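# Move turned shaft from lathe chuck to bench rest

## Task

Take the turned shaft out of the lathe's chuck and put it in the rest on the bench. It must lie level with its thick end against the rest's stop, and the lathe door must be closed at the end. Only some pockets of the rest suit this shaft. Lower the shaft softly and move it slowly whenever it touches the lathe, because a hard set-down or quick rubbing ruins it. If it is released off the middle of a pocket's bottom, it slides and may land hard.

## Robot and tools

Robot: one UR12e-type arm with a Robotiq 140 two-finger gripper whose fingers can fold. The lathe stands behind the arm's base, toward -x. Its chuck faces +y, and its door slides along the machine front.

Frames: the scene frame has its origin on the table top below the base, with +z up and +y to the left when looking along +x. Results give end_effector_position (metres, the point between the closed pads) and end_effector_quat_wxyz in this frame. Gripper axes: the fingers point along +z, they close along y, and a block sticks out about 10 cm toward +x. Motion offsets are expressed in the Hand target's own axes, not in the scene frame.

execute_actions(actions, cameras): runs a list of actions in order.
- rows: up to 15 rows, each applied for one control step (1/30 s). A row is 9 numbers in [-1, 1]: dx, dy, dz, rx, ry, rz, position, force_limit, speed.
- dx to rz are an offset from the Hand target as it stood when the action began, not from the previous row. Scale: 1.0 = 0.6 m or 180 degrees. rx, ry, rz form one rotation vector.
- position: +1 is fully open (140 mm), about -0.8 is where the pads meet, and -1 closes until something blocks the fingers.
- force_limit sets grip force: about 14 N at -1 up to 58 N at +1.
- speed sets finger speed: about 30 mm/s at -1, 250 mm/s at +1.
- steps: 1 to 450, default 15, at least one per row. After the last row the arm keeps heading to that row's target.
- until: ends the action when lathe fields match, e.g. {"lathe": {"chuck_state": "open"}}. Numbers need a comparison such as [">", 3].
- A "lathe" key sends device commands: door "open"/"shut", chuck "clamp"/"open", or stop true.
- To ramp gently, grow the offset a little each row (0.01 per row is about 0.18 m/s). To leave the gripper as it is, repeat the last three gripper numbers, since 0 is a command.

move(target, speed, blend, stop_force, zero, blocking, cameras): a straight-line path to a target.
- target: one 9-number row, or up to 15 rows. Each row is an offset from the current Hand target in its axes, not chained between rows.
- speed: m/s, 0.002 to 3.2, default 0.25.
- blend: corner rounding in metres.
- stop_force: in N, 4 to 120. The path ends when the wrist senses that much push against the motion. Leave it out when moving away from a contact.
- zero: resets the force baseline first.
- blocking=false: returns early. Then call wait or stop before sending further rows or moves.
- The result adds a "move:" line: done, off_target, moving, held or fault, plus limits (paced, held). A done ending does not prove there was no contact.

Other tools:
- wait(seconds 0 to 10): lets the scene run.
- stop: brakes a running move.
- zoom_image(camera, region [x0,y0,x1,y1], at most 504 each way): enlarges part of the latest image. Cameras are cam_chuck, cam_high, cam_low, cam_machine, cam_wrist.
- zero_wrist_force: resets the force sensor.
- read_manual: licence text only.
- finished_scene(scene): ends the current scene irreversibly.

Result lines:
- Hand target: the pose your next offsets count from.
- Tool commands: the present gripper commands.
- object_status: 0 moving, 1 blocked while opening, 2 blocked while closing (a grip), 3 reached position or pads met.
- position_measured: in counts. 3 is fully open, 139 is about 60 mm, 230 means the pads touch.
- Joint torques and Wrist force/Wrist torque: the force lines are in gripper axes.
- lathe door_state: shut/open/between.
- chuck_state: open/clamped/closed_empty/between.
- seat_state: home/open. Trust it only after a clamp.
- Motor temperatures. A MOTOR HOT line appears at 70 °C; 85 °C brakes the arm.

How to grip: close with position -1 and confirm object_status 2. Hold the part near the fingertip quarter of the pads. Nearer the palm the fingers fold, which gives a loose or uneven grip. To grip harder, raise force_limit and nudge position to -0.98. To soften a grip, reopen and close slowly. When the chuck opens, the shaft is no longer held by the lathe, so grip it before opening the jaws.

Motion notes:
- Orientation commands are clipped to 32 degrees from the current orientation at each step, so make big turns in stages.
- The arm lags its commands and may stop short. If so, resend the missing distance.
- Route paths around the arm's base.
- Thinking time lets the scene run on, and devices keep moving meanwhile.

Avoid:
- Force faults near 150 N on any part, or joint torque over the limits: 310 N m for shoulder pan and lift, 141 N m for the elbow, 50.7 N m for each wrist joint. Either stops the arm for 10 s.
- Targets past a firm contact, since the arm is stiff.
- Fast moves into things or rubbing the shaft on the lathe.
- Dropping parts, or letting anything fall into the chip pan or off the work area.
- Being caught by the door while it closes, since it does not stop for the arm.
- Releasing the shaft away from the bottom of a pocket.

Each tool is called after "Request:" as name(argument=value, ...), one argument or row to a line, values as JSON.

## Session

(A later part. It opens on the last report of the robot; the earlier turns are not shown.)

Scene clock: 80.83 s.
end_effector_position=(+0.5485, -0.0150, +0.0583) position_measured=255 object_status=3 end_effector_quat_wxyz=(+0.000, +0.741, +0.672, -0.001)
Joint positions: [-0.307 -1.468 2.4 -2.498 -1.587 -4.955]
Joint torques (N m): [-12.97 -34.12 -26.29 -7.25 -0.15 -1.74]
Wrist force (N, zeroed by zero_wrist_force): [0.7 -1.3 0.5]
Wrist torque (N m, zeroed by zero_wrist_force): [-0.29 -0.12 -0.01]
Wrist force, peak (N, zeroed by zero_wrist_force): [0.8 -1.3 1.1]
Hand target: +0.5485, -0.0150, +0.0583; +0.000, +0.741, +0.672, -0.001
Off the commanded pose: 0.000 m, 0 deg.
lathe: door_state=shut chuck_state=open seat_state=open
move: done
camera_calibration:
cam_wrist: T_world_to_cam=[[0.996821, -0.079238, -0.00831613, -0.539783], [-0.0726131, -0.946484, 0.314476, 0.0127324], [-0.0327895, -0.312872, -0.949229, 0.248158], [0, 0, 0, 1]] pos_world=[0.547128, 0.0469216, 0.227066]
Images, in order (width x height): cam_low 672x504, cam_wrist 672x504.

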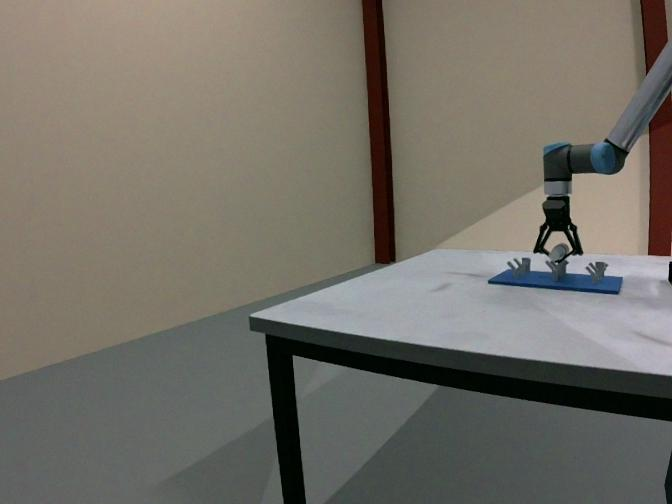

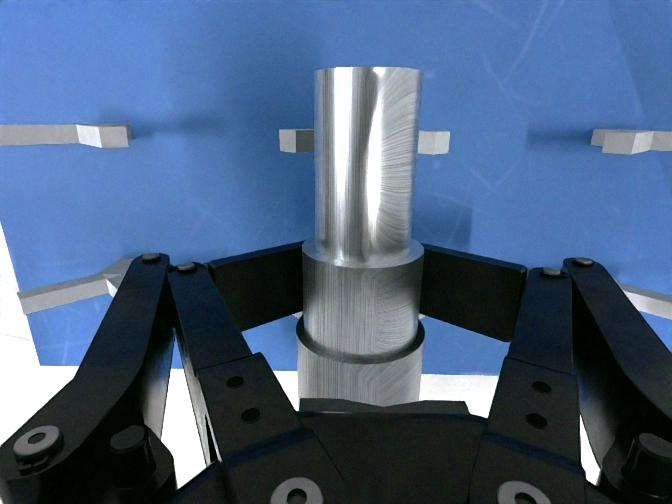

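Request:
move(
  target=[0, 0, 0.025, 0, 0, 0, -1, 1, 0.3],
  speed=0.01,
  stop_force=5,
  cameras=["cam_wrist", "cam_low"],
)

Request:
zoom_image(
  camera="cam_low",
  region=[490, 170, 630, 300],
)

Scene clock: 83.43 s.
end_effector_position=(+0.5485, -0.0150, +0.0433) position_measured=255 object_status=3 end_effector_quat_wxyz=(+0.000, +0.741, +0.672, -0.001)
Joint positions: [-0.307 -1.439 2.409 -2.537 -1.587 -4.955]
Joint torques (N m): [-11.12 -33.6 -24.3 -7.29 -1.1 -2.29]
Wrist force (N, zeroed by zero_wrist_force): [2.0 -1.2 -0.8]
Wrist torque (N m, zeroed by zero_wrist_force): [-0.25 -0.28 -0.01]
Wrist force, peak (N, zeroed by zero_wrist_force): [2.0 -1.3 -0.9]
Hand target: +0.5485, -0.0150, +0.0433; +0.000, +0.741, +0.672, -0.001
Off the commanded pose: 0.000 m, 0 deg.
lathe: door_state=shut chuck_state=open seat_state=open
move: done
camera_calibration:
cam_wrist: T_world_to_cam=[[0.996821, -0.079238, -0.00831613, -0.539907], [-0.0726131, -0.946484, 0.314476, 0.0174496], [-0.0327895, -0.312872, -0.949229, 0.23392], [0, 0, 0, 1]] pos_world=[0.547128, 0.0469216, 0.212066]
Images, in order (width x height): cam_low 672x504, cam_wrist 672x504.

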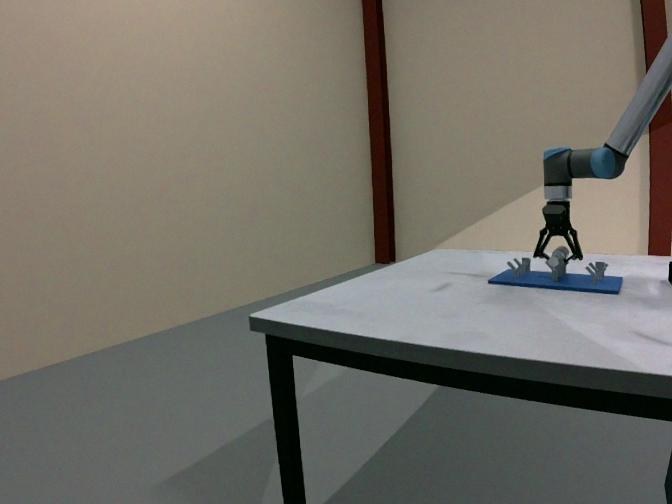

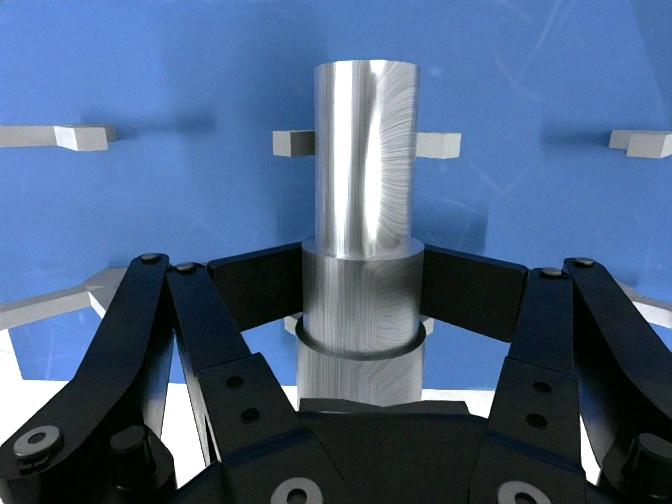

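Scaled by 3.600 from the camera's 672x504 image, which has a finer 960x720 frame.

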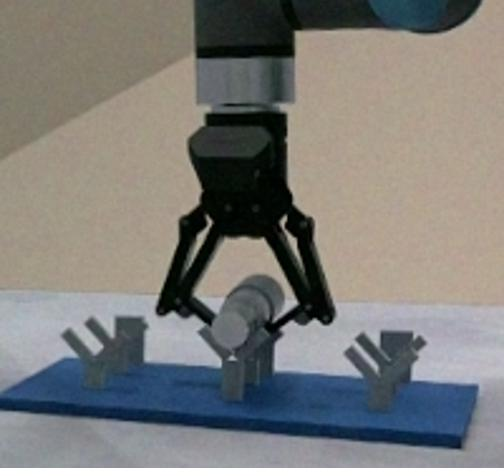

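Request:
move(
  target=[0, 0, 0.012, 0, 0, 0, -1, 1, 0.3],
  speed=0.006,
  stop_force=5,
  zero=false,
  cameras=["cam_wrist", "cam_low"],
)

Request:
zoom_image(
  camera="cam_low",
  region=[490, 170, 630, 300],
)

Scene clock: 85.57 s.
end_effector_position=(+0.5485, -0.0150, +0.0405) position_measured=255 object_status=3 end_effector_quat_wxyz=(+0.000, +0.741, +0.672, -0.001)
Joint positions: [-0.307 -1.433 2.411 -2.544 -1.587 -4.955]
Joint torques (N m): [-6.25 -50.42 -36.73 -2.45 -1.9 -1.25]
Wrist force (N, zeroed by zero_wrist_force): [0.5 -1.2 -4.4]
Wrist torque (N m, zeroed by zero_wrist_force): [-0.27 -0.13 -0.01]
Wrist force, peak (N, zeroed by zero_wrist_force): [0.8 -1.2 -4.8]
Hand target: +0.5485, -0.0150, +0.0405; +0.000, +0.741, +0.672, -0.001 (not the last commanded pose)
Off the commanded pose: 0.004 m, 0 deg.
lathe: door_state=shut chuck_state=open seat_state=open
move: contact
camera_calibration:
cam_wrist: T_world_to_cam=[[0.996821, -0.079238, -0.00831613, -0.539931], [-0.0726131, -0.946484, 0.314476, 0.0183301], [-0.0327895, -0.312872, -0.949229, 0.231262], [0, 0, 0, 1]] pos_world=[0.547128, 0.0469216, 0.209266]
Images, in order (width x height): cam_low 672x504, cam_wrist 672x504.

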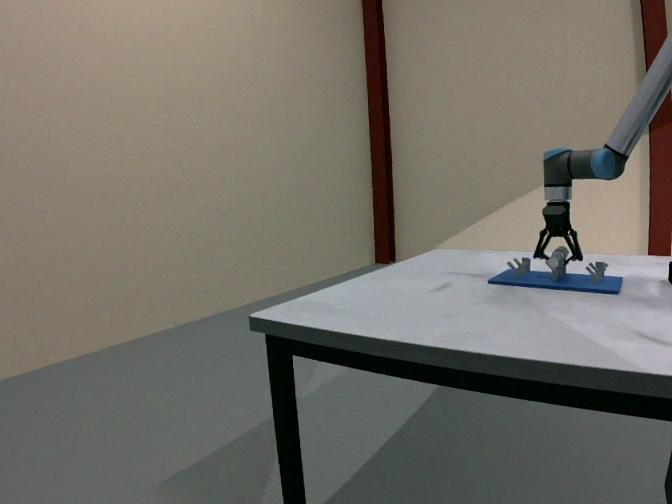

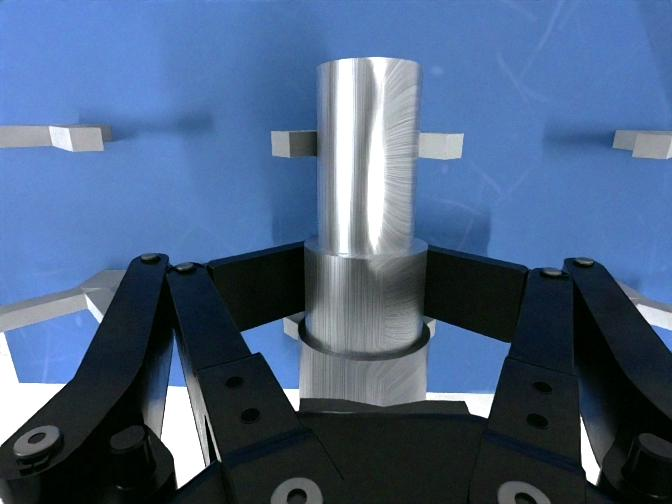

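Scaled by 3.600 from the camera's 672x504 image, which has a finer 960x720 frame.

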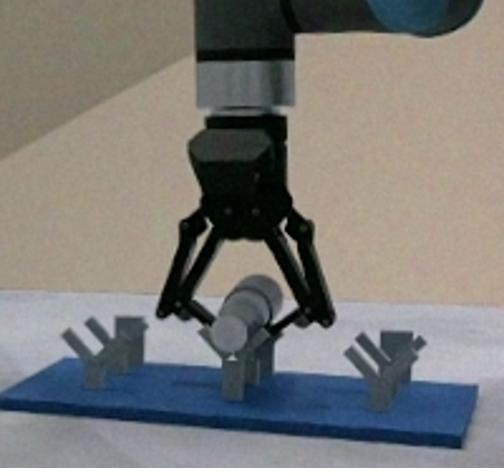

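Request:
move(
  target=[0, 0, 0.005, 0, 0, 0, -1, 1, 0.3],
  speed=0.004,
  stop_force=5,
  cameras=["cam_wrist", "cam_high"],
)

Request:
zoom_image(
  camera="cam_high",
  region=[260, 180, 350, 280],
)

Scene clock: 87.63 s.
end_effector_position=(+0.5485, -0.0150, +0.0375) position_measured=255 object_status=3 end_effector_quat_wxyz=(+0.000, +0.741, +0.672, -0.001)
Joint positions: [-0.307 -1.427 2.413 -2.552 -1.587 -4.955]
Joint torques (N m): [-12.94 -29.45 -20.86 -6.88 -1.94 -1.9]
Wrist force (N, zeroed by zero_wrist_force): [0.7 -0.9 -4.8]
Wrist torque (N m, zeroed by zero_wrist_force): [-0.19 -0.17 -0.02]
Wrist force, peak (N, zeroed by zero_wrist_force): [0.7 -1.2 -5.2]
Hand target: +0.5485, -0.0150, +0.0375; +0.000, +0.741, +0.672, -0.001
Off the commanded pose: 0.000 m, 0 deg.
lathe: door_state=shut chuck_state=open seat_state=open
move: done
camera_calibration:
cam_wrist: T_world_to_cam=[[0.996821, -0.079238, -0.00831613, -0.539956], [-0.0726131, -0.946484, 0.314476, 0.0192735], [-0.0327895, -0.312872, -0.949229, 0.228414], [0, 0, 0, 1]] pos_world=[0.547128, 0.0469216, 0.206266]
Images, in order (width x height): cam_high 672x504, cam_wrist 672x504.

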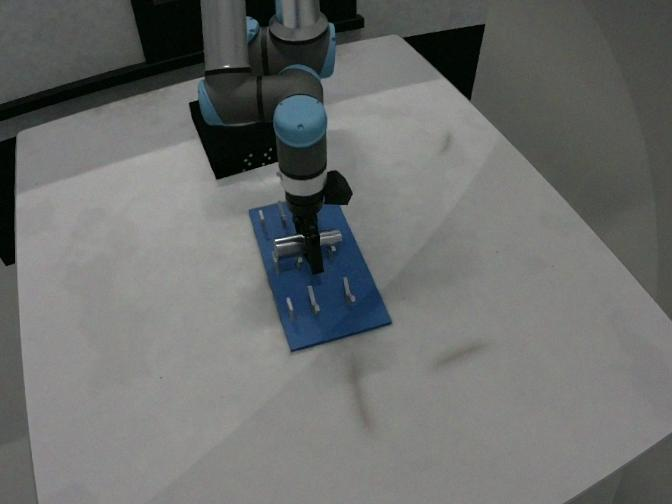

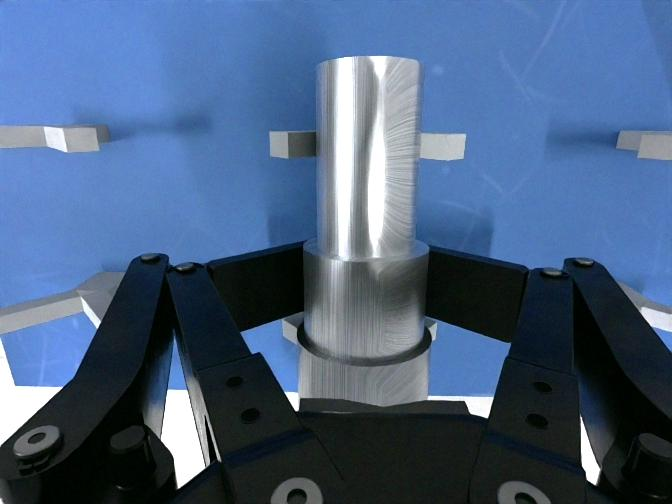

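Scaled by 5.040 from the camera's 672x504 image, which has a finer 960x720 frame.

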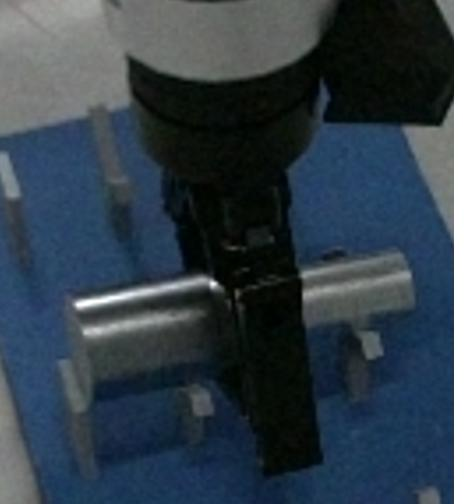

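Request:
execute_actions(
  actions=[
    {"rows":[[0,0,0,0,0,0,-0.8,-1,-1]],"steps":30},
  ],
  cameras=["cam_wrist", "cam_low"],
)

Request:
zoom_image(
  camera="cam_low",
  region=[490, 170, 630, 300],
)

Scene clock: 89.07 s.
end_effector_position=(+0.5485, -0.0150, +0.0375) position_measured=229 object_status=3 end_effector_quat_wxyz=(+0.000, +0.741, +0.672, -0.001)
Joint positions: [-0.307 -1.427 2.413 -2.552 -1.587 -4.955]
Joint torques (N m): [-10.47 -34.12 -23.65 -6.18 -1.95 -1.91]
Wrist force (N, zeroed by zero_wrist_force): [0.8 -1.1 -4.9]
Wrist torque (N m, zeroed by zero_wrist_force): [-0.22 -0.18 -0.02]
Wrist force, peak (N, zeroed by zero_wrist_force): [0.9 -1.3 -5.0]
Hand target: +0.5485, -0.0150, +0.0375; +0.000, +0.741, +0.672, -0.001
Off the commanded pose: 0.000 m, 0 deg.
lathe: door_state=shut chuck_state=open seat_state=open
camera_calibration:
cam_wrist: T_world_to_cam=[[0.996821, -0.079238, -0.00831613, -0.539956], [-0.0726131, -0.946484, 0.314476, 0.0192735], [-0.0327895, -0.312872, -0.949229, 0.228414], [0, 0, 0, 1]] pos_world=[0.547128, 0.0469216, 0.206266]
Images, in order (width x height): cam_low 672x504, cam_wrist 672x504.

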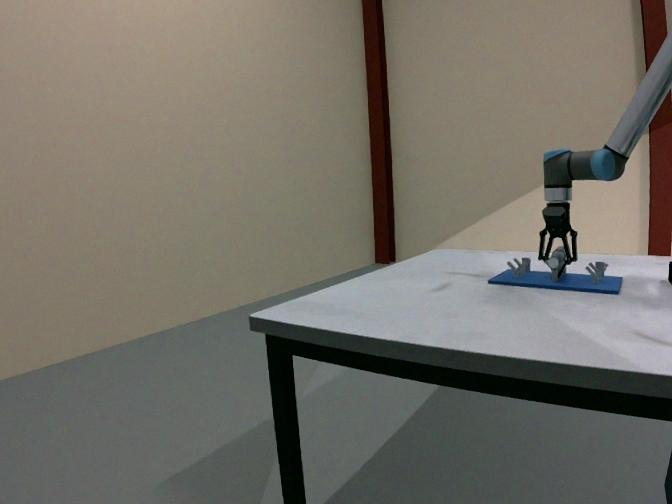

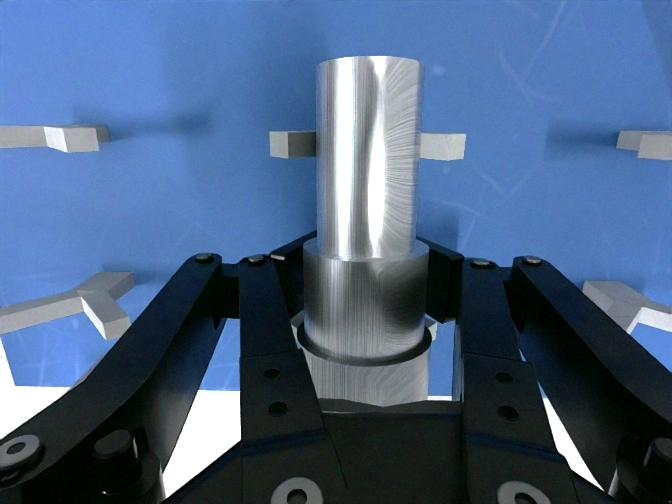

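Scaled by 3.600 from the camera's 672x504 image, which has a finer 960x720 frame.

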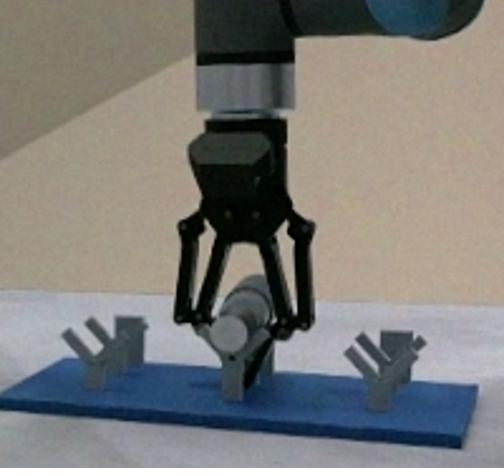

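Request:
move(
  target=[0, 0, -0.025, 0, 0, 0, -0.8, -1, -1],
  speed=0.015,
  stop_force=4,
  cameras=["cam_wrist", "cam_low"],
)

Request:
zoom_image(
  camera="cam_low",
  region=[510, 200, 610, 300],
)

Scene clock: 91.40 s.
end_effector_position=(+0.5485, -0.0150, +0.0525) position_measured=229 object_status=3 end_effector_quat_wxyz=(+0.000, +0.741, +0.672, -0.001)
Joint positions: [-0.307 -1.457 2.404 -2.514 -1.587 -4.955]
Joint torques (N m): [8.29 -36.51 -35.11 -5.71 -1.64 2.55]
Wrist force (N, zeroed by zero_wrist_force): [0.1 -0.8 -0.7]
Wrist torque (N m, zeroed by zero_wrist_force): [-0.18 -0.22 -0.05]
Wrist force, peak (N, zeroed by zero_wrist_force): [1.2 -1.0 -5.2]
Hand target: +0.5485, -0.0150, +0.0524; +0.000, +0.741, +0.672, -0.001
Off the commanded pose: 0.000 m, 0 deg.
lathe: door_state=shut chuck_state=open seat_state=open
move: contact
camera_calibration:
cam_wrist: T_world_to_cam=[[0.996824, -0.0792056, -0.00822196, -0.539856], [-0.0726121, -0.946487, 0.314469, 0.0145889], [-0.0326897, -0.312873, -0.949232, 0.242504], [0, 0, 0, 1]] pos_world=[0.547128, 0.0469216, 0.221166]
Images, in order (width x height): cam_low 672x504, cam_wrist 672x504.

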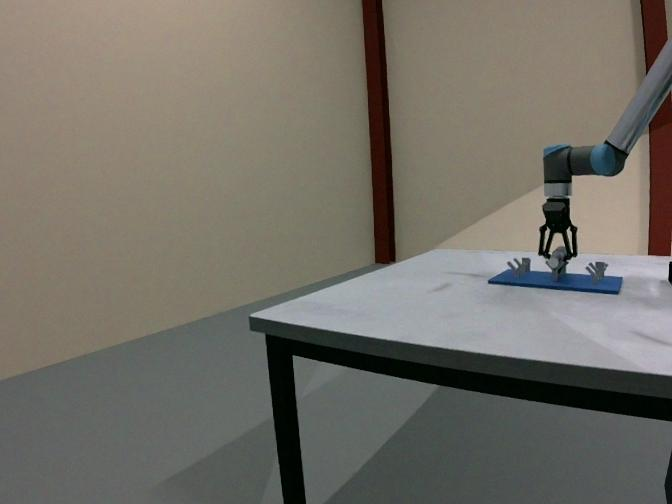

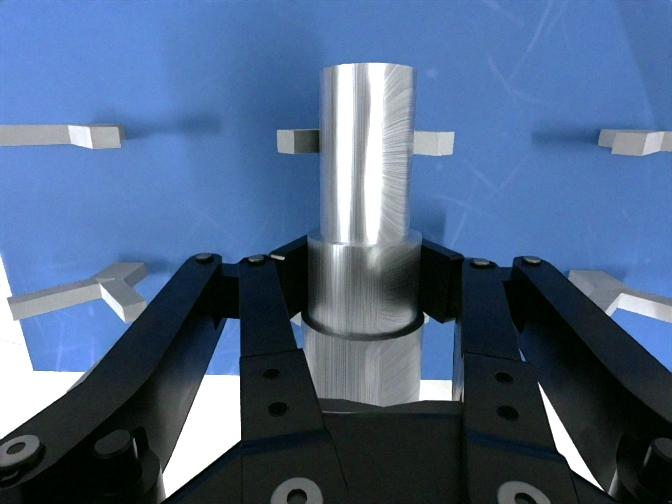

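Scaled by 5.040 from the camera's 672x504 image, which has a finer 960x720 frame.

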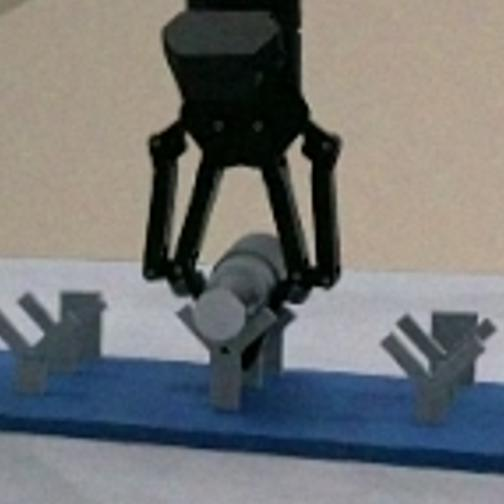

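Request:
move(
  target=[0, 0, 0.007, 0, 0, 0, -0.8, -1, -1],
  speed=0.01,
)

Request:
execute_actions(
  actions=[
    {"rows":[[0,0,0,0,0,0,-0.65,-1,-1]],"steps":25},
  ],
  cameras=["cam_wrist", "cam_low"],
)

Request:
zoom_image(
  camera="cam_low",
  region=[510, 200, 610, 300],
)

Scene clock: 92.40 s.
end_effector_position=(+0.5485, -0.0150, +0.0483) position_measured=229 object_status=3 end_effector_quat_wxyz=(+0.000, +0.741, +0.672, -0.001)
Joint positions: [-0.307 -1.449 2.406 -2.524 -1.587 -4.955]
Joint torques (N m): [-9.24 -26.91 -22.67 -6.75 -1.73 -1.44]
Wrist force (N, zeroed by zero_wrist_force): [0.3 -1.5 -4.7]
Wrist torque (N m, zeroed by zero_wrist_force): [-0.32 -0.08 -0.05]
Wrist force, peak (N, zeroed by zero_wrist_force): [1.4 -4.0 -4.4]
Hand target: +0.5485, -0.0150, +0.0482; +0.000, +0.741, +0.672, -0.001
Off the commanded pose: 0.000 m, 0 deg.
lathe: door_state=shut chuck_state=open seat_state=open
move: done

Scene clock: 93.43 s.
end_effector_position=(+0.5485, -0.0150, +0.0482) position_measured=211 object_status=3 end_effector_quat_wxyz=(+0.000, +0.741, +0.672, -0.001)
Joint positions: [-0.307 -1.449 2.406 -2.524 -1.587 -4.955]
Joint torques (N m): [-11.72 -28.46 -32.99 -6.86 -2.16 -1.57]
Wrist force (N, zeroed by zero_wrist_force): [2.9 -1.2 -5.8]
Wrist torque (N m, zeroed by zero_wrist_force): [-0.28 -0.26 -0.07]
Wrist force, peak (N, zeroed by zero_wrist_force): [2.7 -1.1 -6.0]
Hand target: +0.5485, -0.0150, +0.0482; +0.000, +0.741, +0.672, -0.001
Off the commanded pose: 0.000 m, 0 deg.
lathe: door_state=shut chuck_state=open seat_state=open
camera_calibration:
cam_wrist: T_world_to_cam=[[0.996821, -0.079238, -0.00831613, -0.539867], [-0.0726131, -0.946484, 0.314476, 0.0159401], [-0.0327895, -0.312872, -0.949229, 0.238476], [0, 0, 0, 1]] pos_world=[0.547128, 0.0469216, 0.216866]
Images, in order (width x height): cam_low 672x504, cam_wrist 672x504.

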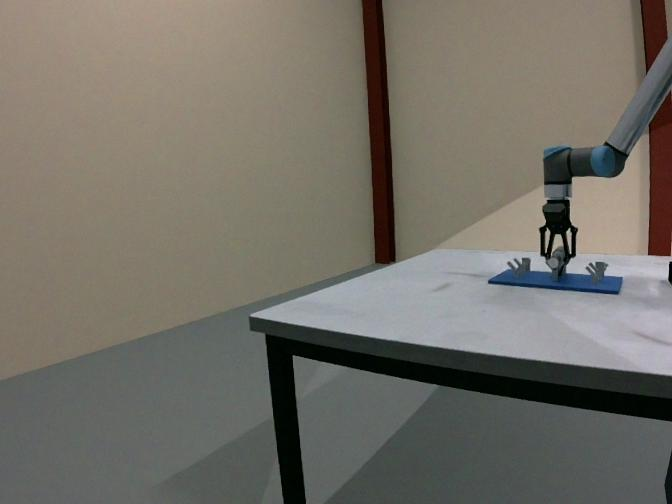

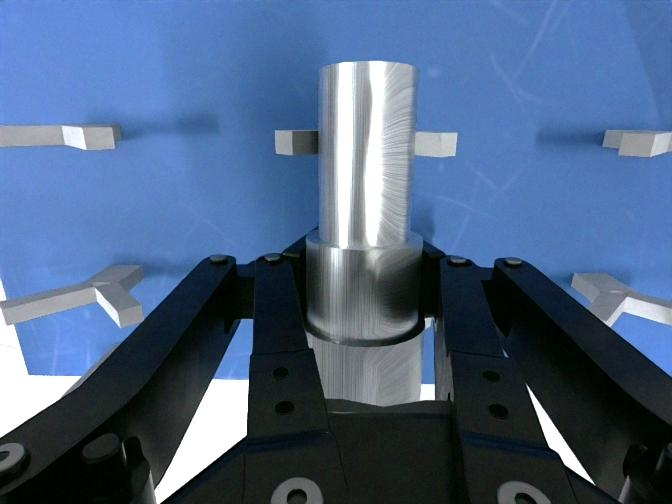

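Scaled by 5.040 from the camera's 672x504 image, which has a finer 960x720 frame.

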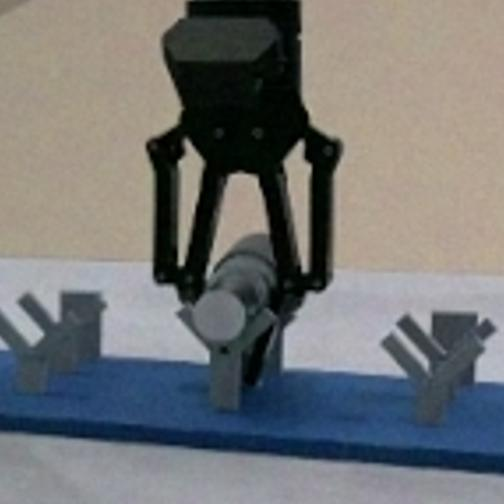

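Request:
move(
  target=[0, 0, -0.01, 0, 0, 0, -0.65, -1, -1],
  speed=0.01,
  stop_force=4,
)

Scene clock: 94.90 s.
end_effector_position=(+0.5485, -0.0150, +0.0484) position_measured=211 object_status=3 end_effector_quat_wxyz=(+0.000, +0.741, +0.672, -0.001)
Joint positions: [-0.307 -1.449 2.406 -2.524 -1.587 -4.955]
Joint torques (N m): [-9.41 -32.4 -24.45 -7.13 -1.82 -1.27]
Wrist force (N, zeroed by zero_wrist_force): [2.2 -1.3 -1.2]
Wrist torque (N m, zeroed by zero_wrist_force): [-0.26 -0.28 -0.04]
Wrist force, peak (N, zeroed by zero_wrist_force): [3.0 -1.0 -6.1]
Hand target: +0.5485, -0.0150, +0.0484; +0.000, +0.741, +0.672, -0.001 (not the last commanded pose)
Off the commanded pose: 0.006 m, 0 deg.
lathe: door_state=shut chuck_state=open seat_state=open
move: contact

Request:
execute_actions(
  actions=[
    {"rows":[[0,0,0,0,0,0,-0.5,-1,-1]],"steps":25},
  ],
)

Request:
move(
  target=[0, 0, -0.015, 0, 0, 0, -0.5, -1, -1],
  speed=0.01,
  stop_force=4,
  cameras=["cam_wrist", "cam_low"],
)

Request:
zoom_image(
  camera="cam_low",
  region=[510, 200, 610, 300],
)

Scene clock: 96.43 s.
end_effector_position=(+0.5485, -0.0150, +0.0484) position_measured=192 object_status=3 end_effector_quat_wxyz=(+0.000, +0.741, +0.672, -0.001)
Joint positions: [-0.307 -1.449 2.406 -2.524 -1.587 -4.955]
Joint torques (N m): [-8.57 -31.33 -24.23 -4.58 -2.18 -1.25]
Wrist force (N, zeroed by zero_wrist_force): [0.7 -1.4 -5.3]
Wrist torque (N m, zeroed by zero_wrist_force): [-0.33 -0.15 -0.05]
Wrist force, peak (N, zeroed by zero_wrist_force): [1.2 -1.1 -5.9]
Hand target: +0.5485, -0.0150, +0.0484; +0.000, +0.741, +0.672, -0.001
Off the commanded pose: 0.000 m, 0 deg.
lathe: door_state=shut chuck_state=open seat_state=open

Scene clock: 97.77 s.
end_effector_position=(+0.5483, -0.0149, +0.0494) position_measured=192 object_status=3 end_effector_quat_wxyz=(+0.000, +0.741, +0.672, -0.001)
Joint positions: [-0.307 -1.451 2.406 -2.521 -1.587 -4.955]
Joint torques (N m): [-5.58 -31.05 -22.03 -6.67 -2 -0.15]
Wrist force (N, zeroed by zero_wrist_force): [1.4 -0.8 -5.6]
Wrist torque (N m, zeroed by zero_wrist_force): [-0.24 -0.19 -0.03]
Wrist force, peak (N, zeroed by zero_wrist_force): [3.0 -1.0 -6.2]
Hand target: +0.5483, -0.0149, +0.0494; +0.000, +0.741, +0.672, -0.001 (not the last commanded pose)
Off the commanded pose: 0.008 m, 0 deg.
lathe: door_state=shut chuck_state=open seat_state=open
move: contact
camera_calibration:
cam_wrist: T_world_to_cam=[[0.996822, -0.0792025, -0.0085481, -0.539708], [-0.0725095, -0.946518, 0.314398, 0.0154862], [-0.032992, -0.312779, -0.949253, 0.239819], [0, 0, 0, 1]] pos_world=[0.547028, 0.0469219, 0.218166]
Images, in order (width x height): cam_low 672x504, cam_wrist 672x504.

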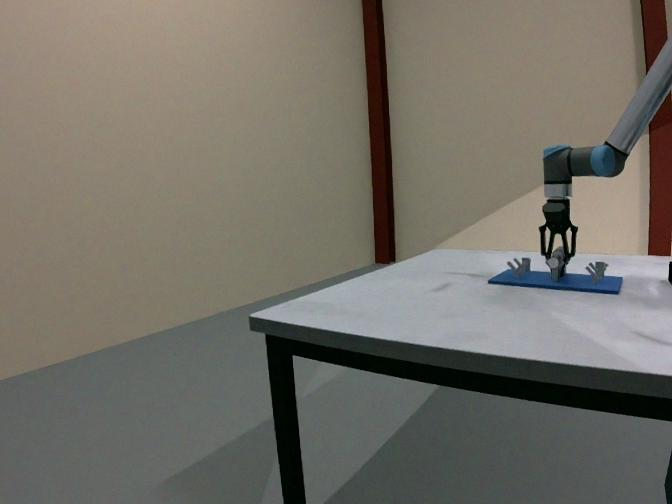

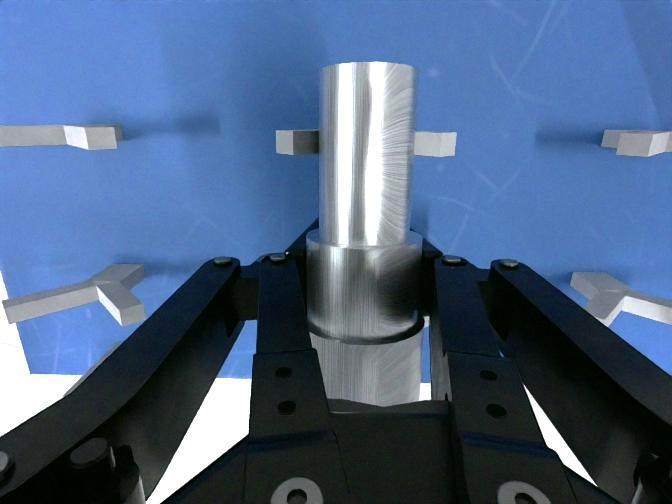

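Scaled by 5.040 from the camera's 672x504 image, which has a finer 960x720 frame.

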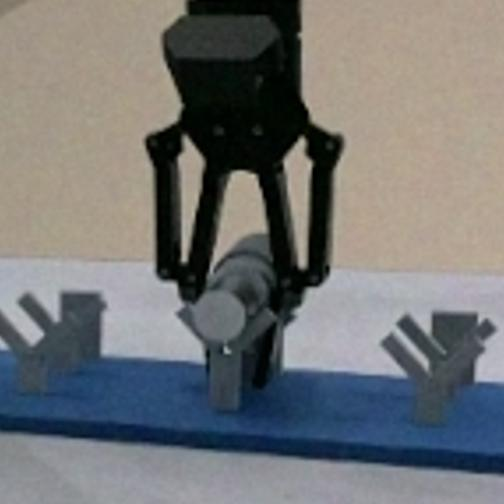

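Request:
execute_actions(
  actions=[
    {"rows":[[0,0,0,0,0,0,-0.1,-1,-1]],"steps":45},
  ],
  cameras=["cam_wrist", "cam_low"],
)

Request:
zoom_image(
  camera="cam_low",
  region=[510, 200, 610, 300],
)

Scene clock: 99.67 s.
end_effector_position=(+0.5483, -0.0149, +0.0494) position_measured=141 object_status=3 end_effector_quat_wxyz=(+0.000, +0.741, +0.672, -0.001)
Joint positions: [-0.307 -1.451 2.406 -2.521 -1.587 -4.955]
Joint torques (N m): [-3.95 -32.29 -23.87 -4.53 -1.89 -0.11]
Wrist force (N, zeroed by zero_wrist_force): [0.6 -1.3 -4.9]
Wrist torque (N m, zeroed by zero_wrist_force): [-0.28 -0.14 -0.05]
Wrist force, peak (N, zeroed by zero_wrist_force): [1.5 -1.4 -5.9]
Hand target: +0.5483, -0.0149, +0.0494; +0.000, +0.741, +0.672, -0.001
Off the commanded pose: 0.000 m, 0 deg.
lathe: door_state=shut chuck_state=open seat_state=open
camera_calibration:
cam_wrist: T_world_to_cam=[[0.996822, -0.0792025, -0.0085481, -0.539708], [-0.0725095, -0.946518, 0.314398, 0.0154862], [-0.032992, -0.312779, -0.949253, 0.239819], [0, 0, 0, 1]] pos_world=[0.547028, 0.0469219, 0.218166]
Images, in order (width x height): cam_low 672x504, cam_wrist 672x504.

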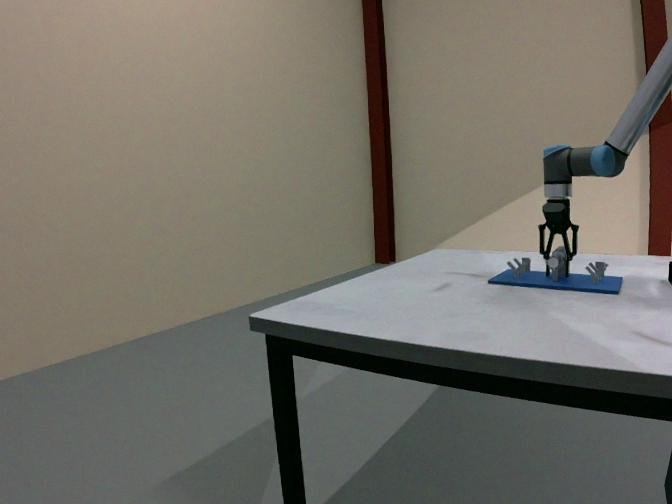

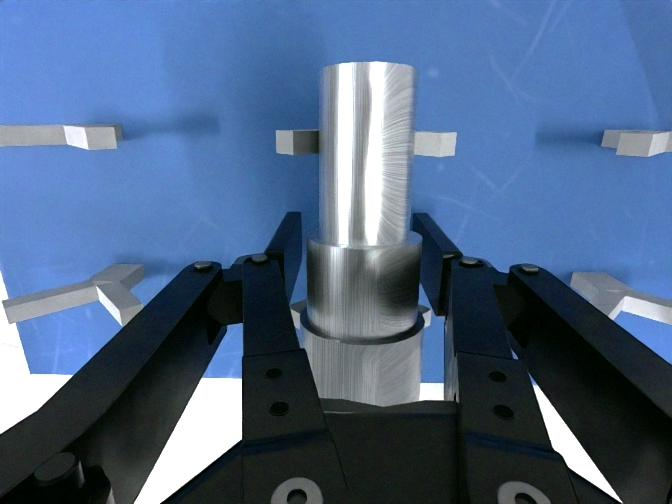

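Scaled by 5.040 from the camera's 672x504 image, which has a finer 960x720 frame.

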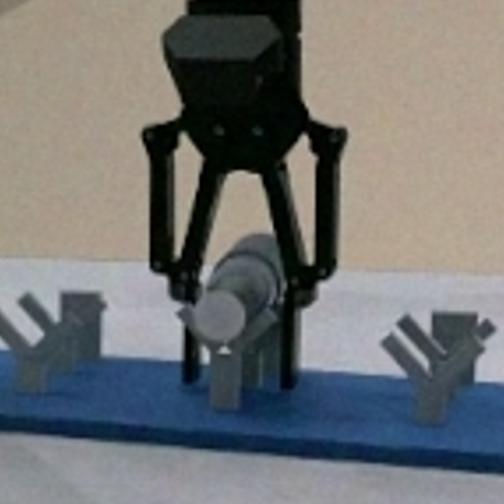

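Request:
move(
  target=[0, 0, -0.25, 0, 0, 0, -0.1, -1, -1],
  speed=0.08,
  cameras=["cam_wrist", "cam_high", "cam_low", "cam_machine"],
)

Request:
zoom_image(
  camera="cam_high",
  region=[255, 200, 355, 300],
)

Request:
zoom_image(
  camera="cam_wrist",
  region=[290, 80, 430, 290],
)

Request:
zoom_image(
  camera="cam_low",
  region=[530, 230, 590, 290],
)

Scene clock: 102.33 s.
end_effector_position=(+0.5486, -0.0149, +0.1994) position_measured=141 object_status=3 end_effector_quat_wxyz=(+0.000, +0.741, +0.672, -0.001)
Joint positions: [-0.302 -1.687 2.274 -2.154 -1.587 -4.95]
Joint torques (N m): [9.18 -38.92 -50.35 -1.95 -0.87 2.56]
Wrist force (N, zeroed by zero_wrist_force): [0.3 -0.7 -4.5]
Wrist torque (N m, zeroed by zero_wrist_force): [-0.14 -0.09 -0.16]
Wrist force, peak (N, zeroed by zero_wrist_force): [0.3 -0.9 -5.8]
Hand target: +0.5486, -0.0149, +0.1994; +0.000, +0.741, +0.672, -0.001
Off the commanded pose: 0.000 m, 0 deg.
lathe: door_state=shut chuck_state=open seat_state=open
move: done
camera_calibration:
cam_wrist: T_world_to_cam=[[0.996822, -0.0792042, -0.0085475, -0.538618], [-0.0725114, -0.946518, 0.314398, -0.0315319], [-0.032992, -0.312779, -0.949253, 0.38215], [0, 0, 0, 1]] pos_world=[0.547228, 0.0470219, 0.368066]
Images, in order (width x height): cam_high 672x504, cam_low 672x504, cam_machine 672x504, cam_wrist 672x504.

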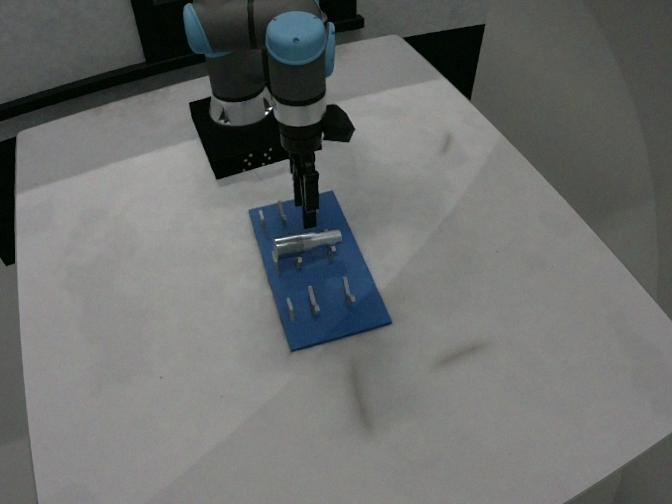

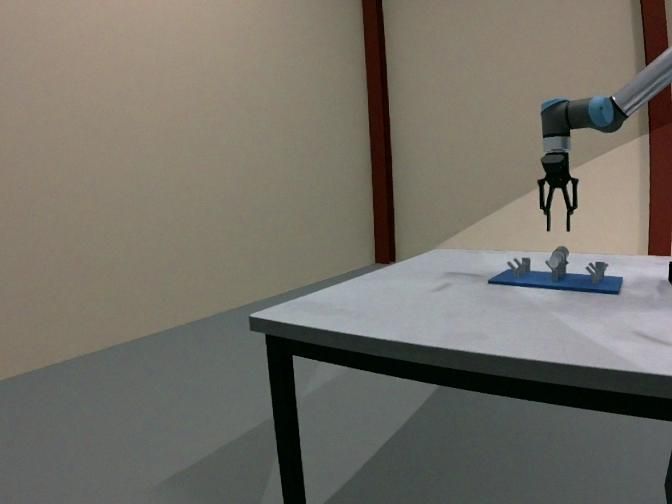

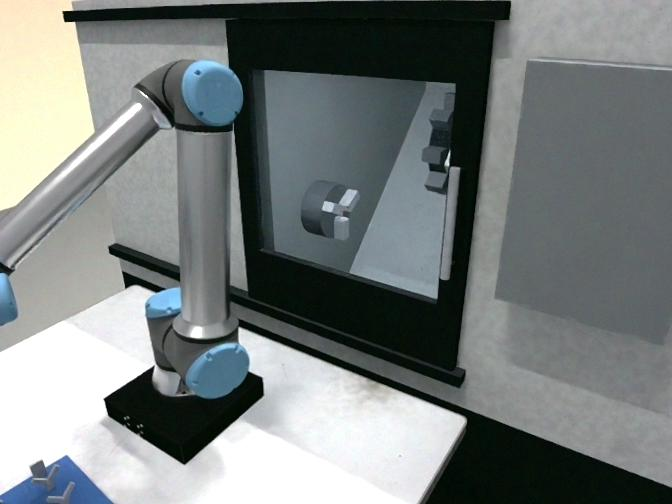

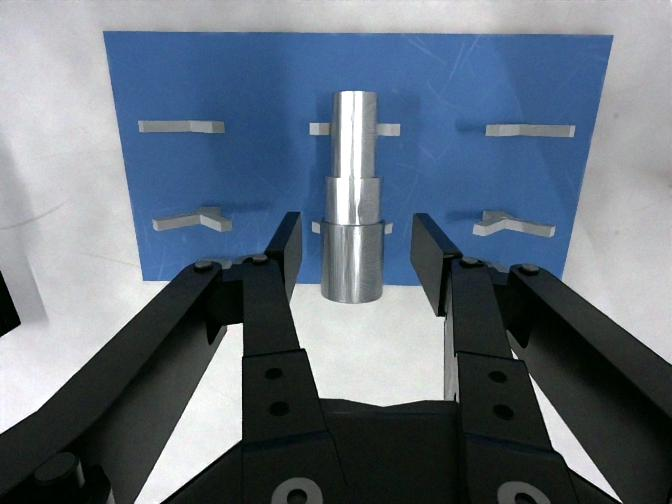

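Scaled by 5.040 from the camera's 672x504 image, which has a finer 960x720 frame.

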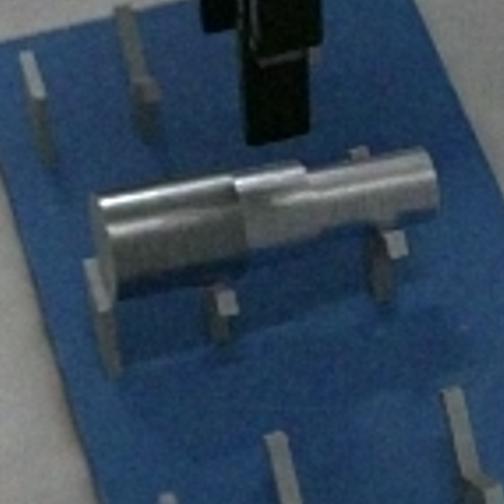

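Scaled by 2.400 from the camera's 672x504 image, which has a finer 960x720 frame.

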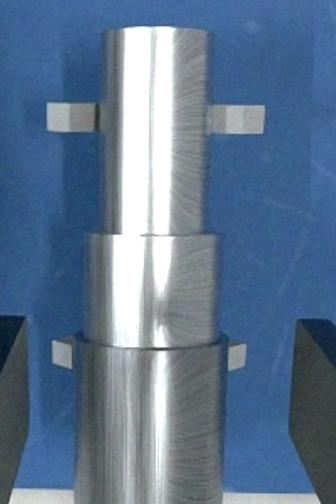

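Scaled by 8.400 from the camera's 672x504 image, which has a finer 960x720 frame.

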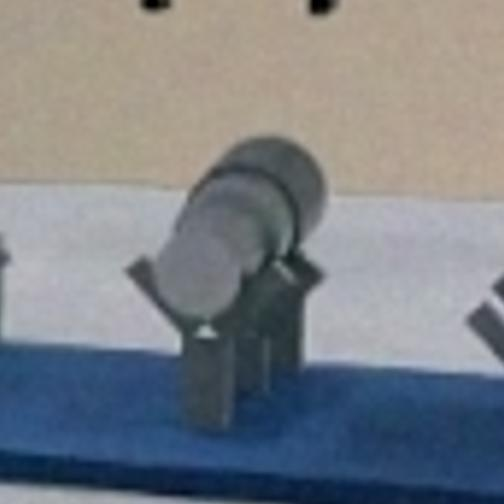

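Request:
zoom_image(
  camera="cam_wrist",
  region=[305, 210, 400, 310],
)

Request:
zoom_image(
  camera="cam_wrist",
  region=[305, 85, 400, 185],
)

Request:
zoom_image(
  camera="cam_high",
  region=[262, 220, 322, 280],
)

Scaled by 5.040 from the camera's 672x504 image, which has a finer 960x720 frame.

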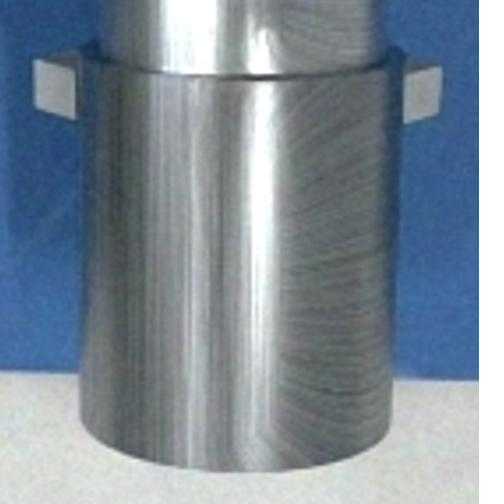

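Scaled by 5.040 from the camera's 672x504 image, which has a finer 960x720 frame.

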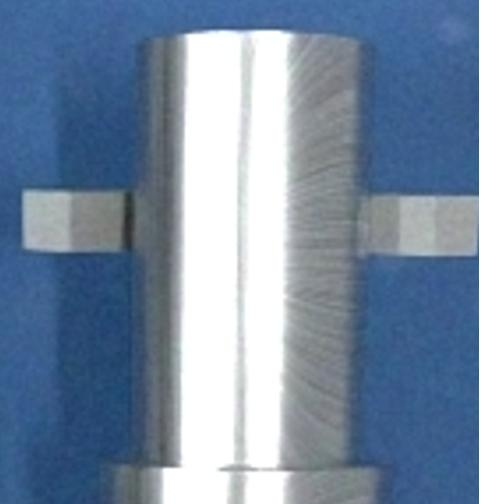

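Scaled by 8.400 from the camera's 672x504 image, which has a finer 960x720 frame.

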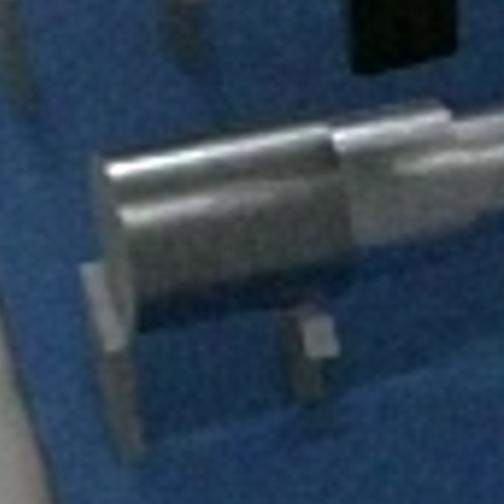

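Request:
move(
  target=[0, 0, 0.165, 0, 0, 0, -0.1, -1, -1],
  speed=0.1,
  cameras=["cam_wrist", "cam_low"],
)

Request:
zoom_image(
  camera="cam_low",
  region=[510, 200, 610, 300],
)

Scene clock: 108.63 s.
end_effector_position=(+0.5484, -0.0149, +0.1005) position_measured=141 object_status=3 end_effector_quat_wxyz=(+0.000, +0.741, +0.672, -0.001)
Joint positions: [-0.305 -1.545 2.369 -2.391 -1.587 -4.953]
Joint torques (N m): [-6.68 -25.52 -26.36 -6.89 1.98 -1.28]
Wrist force (N, zeroed by zero_wrist_force): [0.7 -1.0 -4.7]
Wrist torque (N m, zeroed by zero_wrist_force): [-0.21 -0.18 -0.03]
Wrist force, peak (N, zeroed by zero_wrist_force): [0.3 -0.5 -6.6]
Hand target: +0.5484, -0.0149, +0.1004; +0.000, +0.741, +0.672, -0.001
Off the commanded pose: 0.000 m, 0 deg.
lathe: door_state=shut chuck_state=open seat_state=open
move: done
camera_calibration:
cam_wrist: T_world_to_cam=[[0.996822, -0.0792025, -0.0085481, -0.539371], [-0.0725095, -0.946518, 0.314398, -0.000572245], [-0.032992, -0.312779, -0.949253, 0.288329], [0, 0, 0, 1]] pos_world=[0.547128, 0.0469219, 0.269266]
Images, in order (width x height): cam_low 672x504, cam_wrist 672x504.

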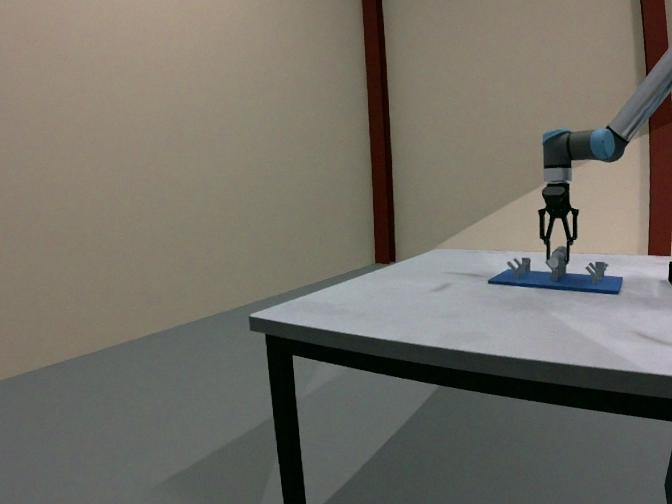

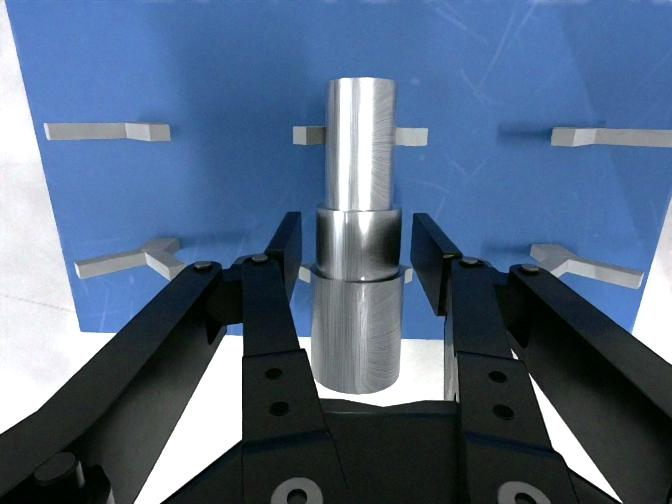

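Scaled by 5.040 from the camera's 672x504 image, which has a finer 960x720 frame.

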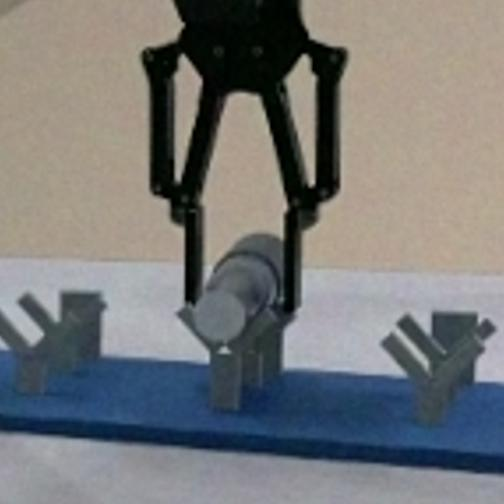

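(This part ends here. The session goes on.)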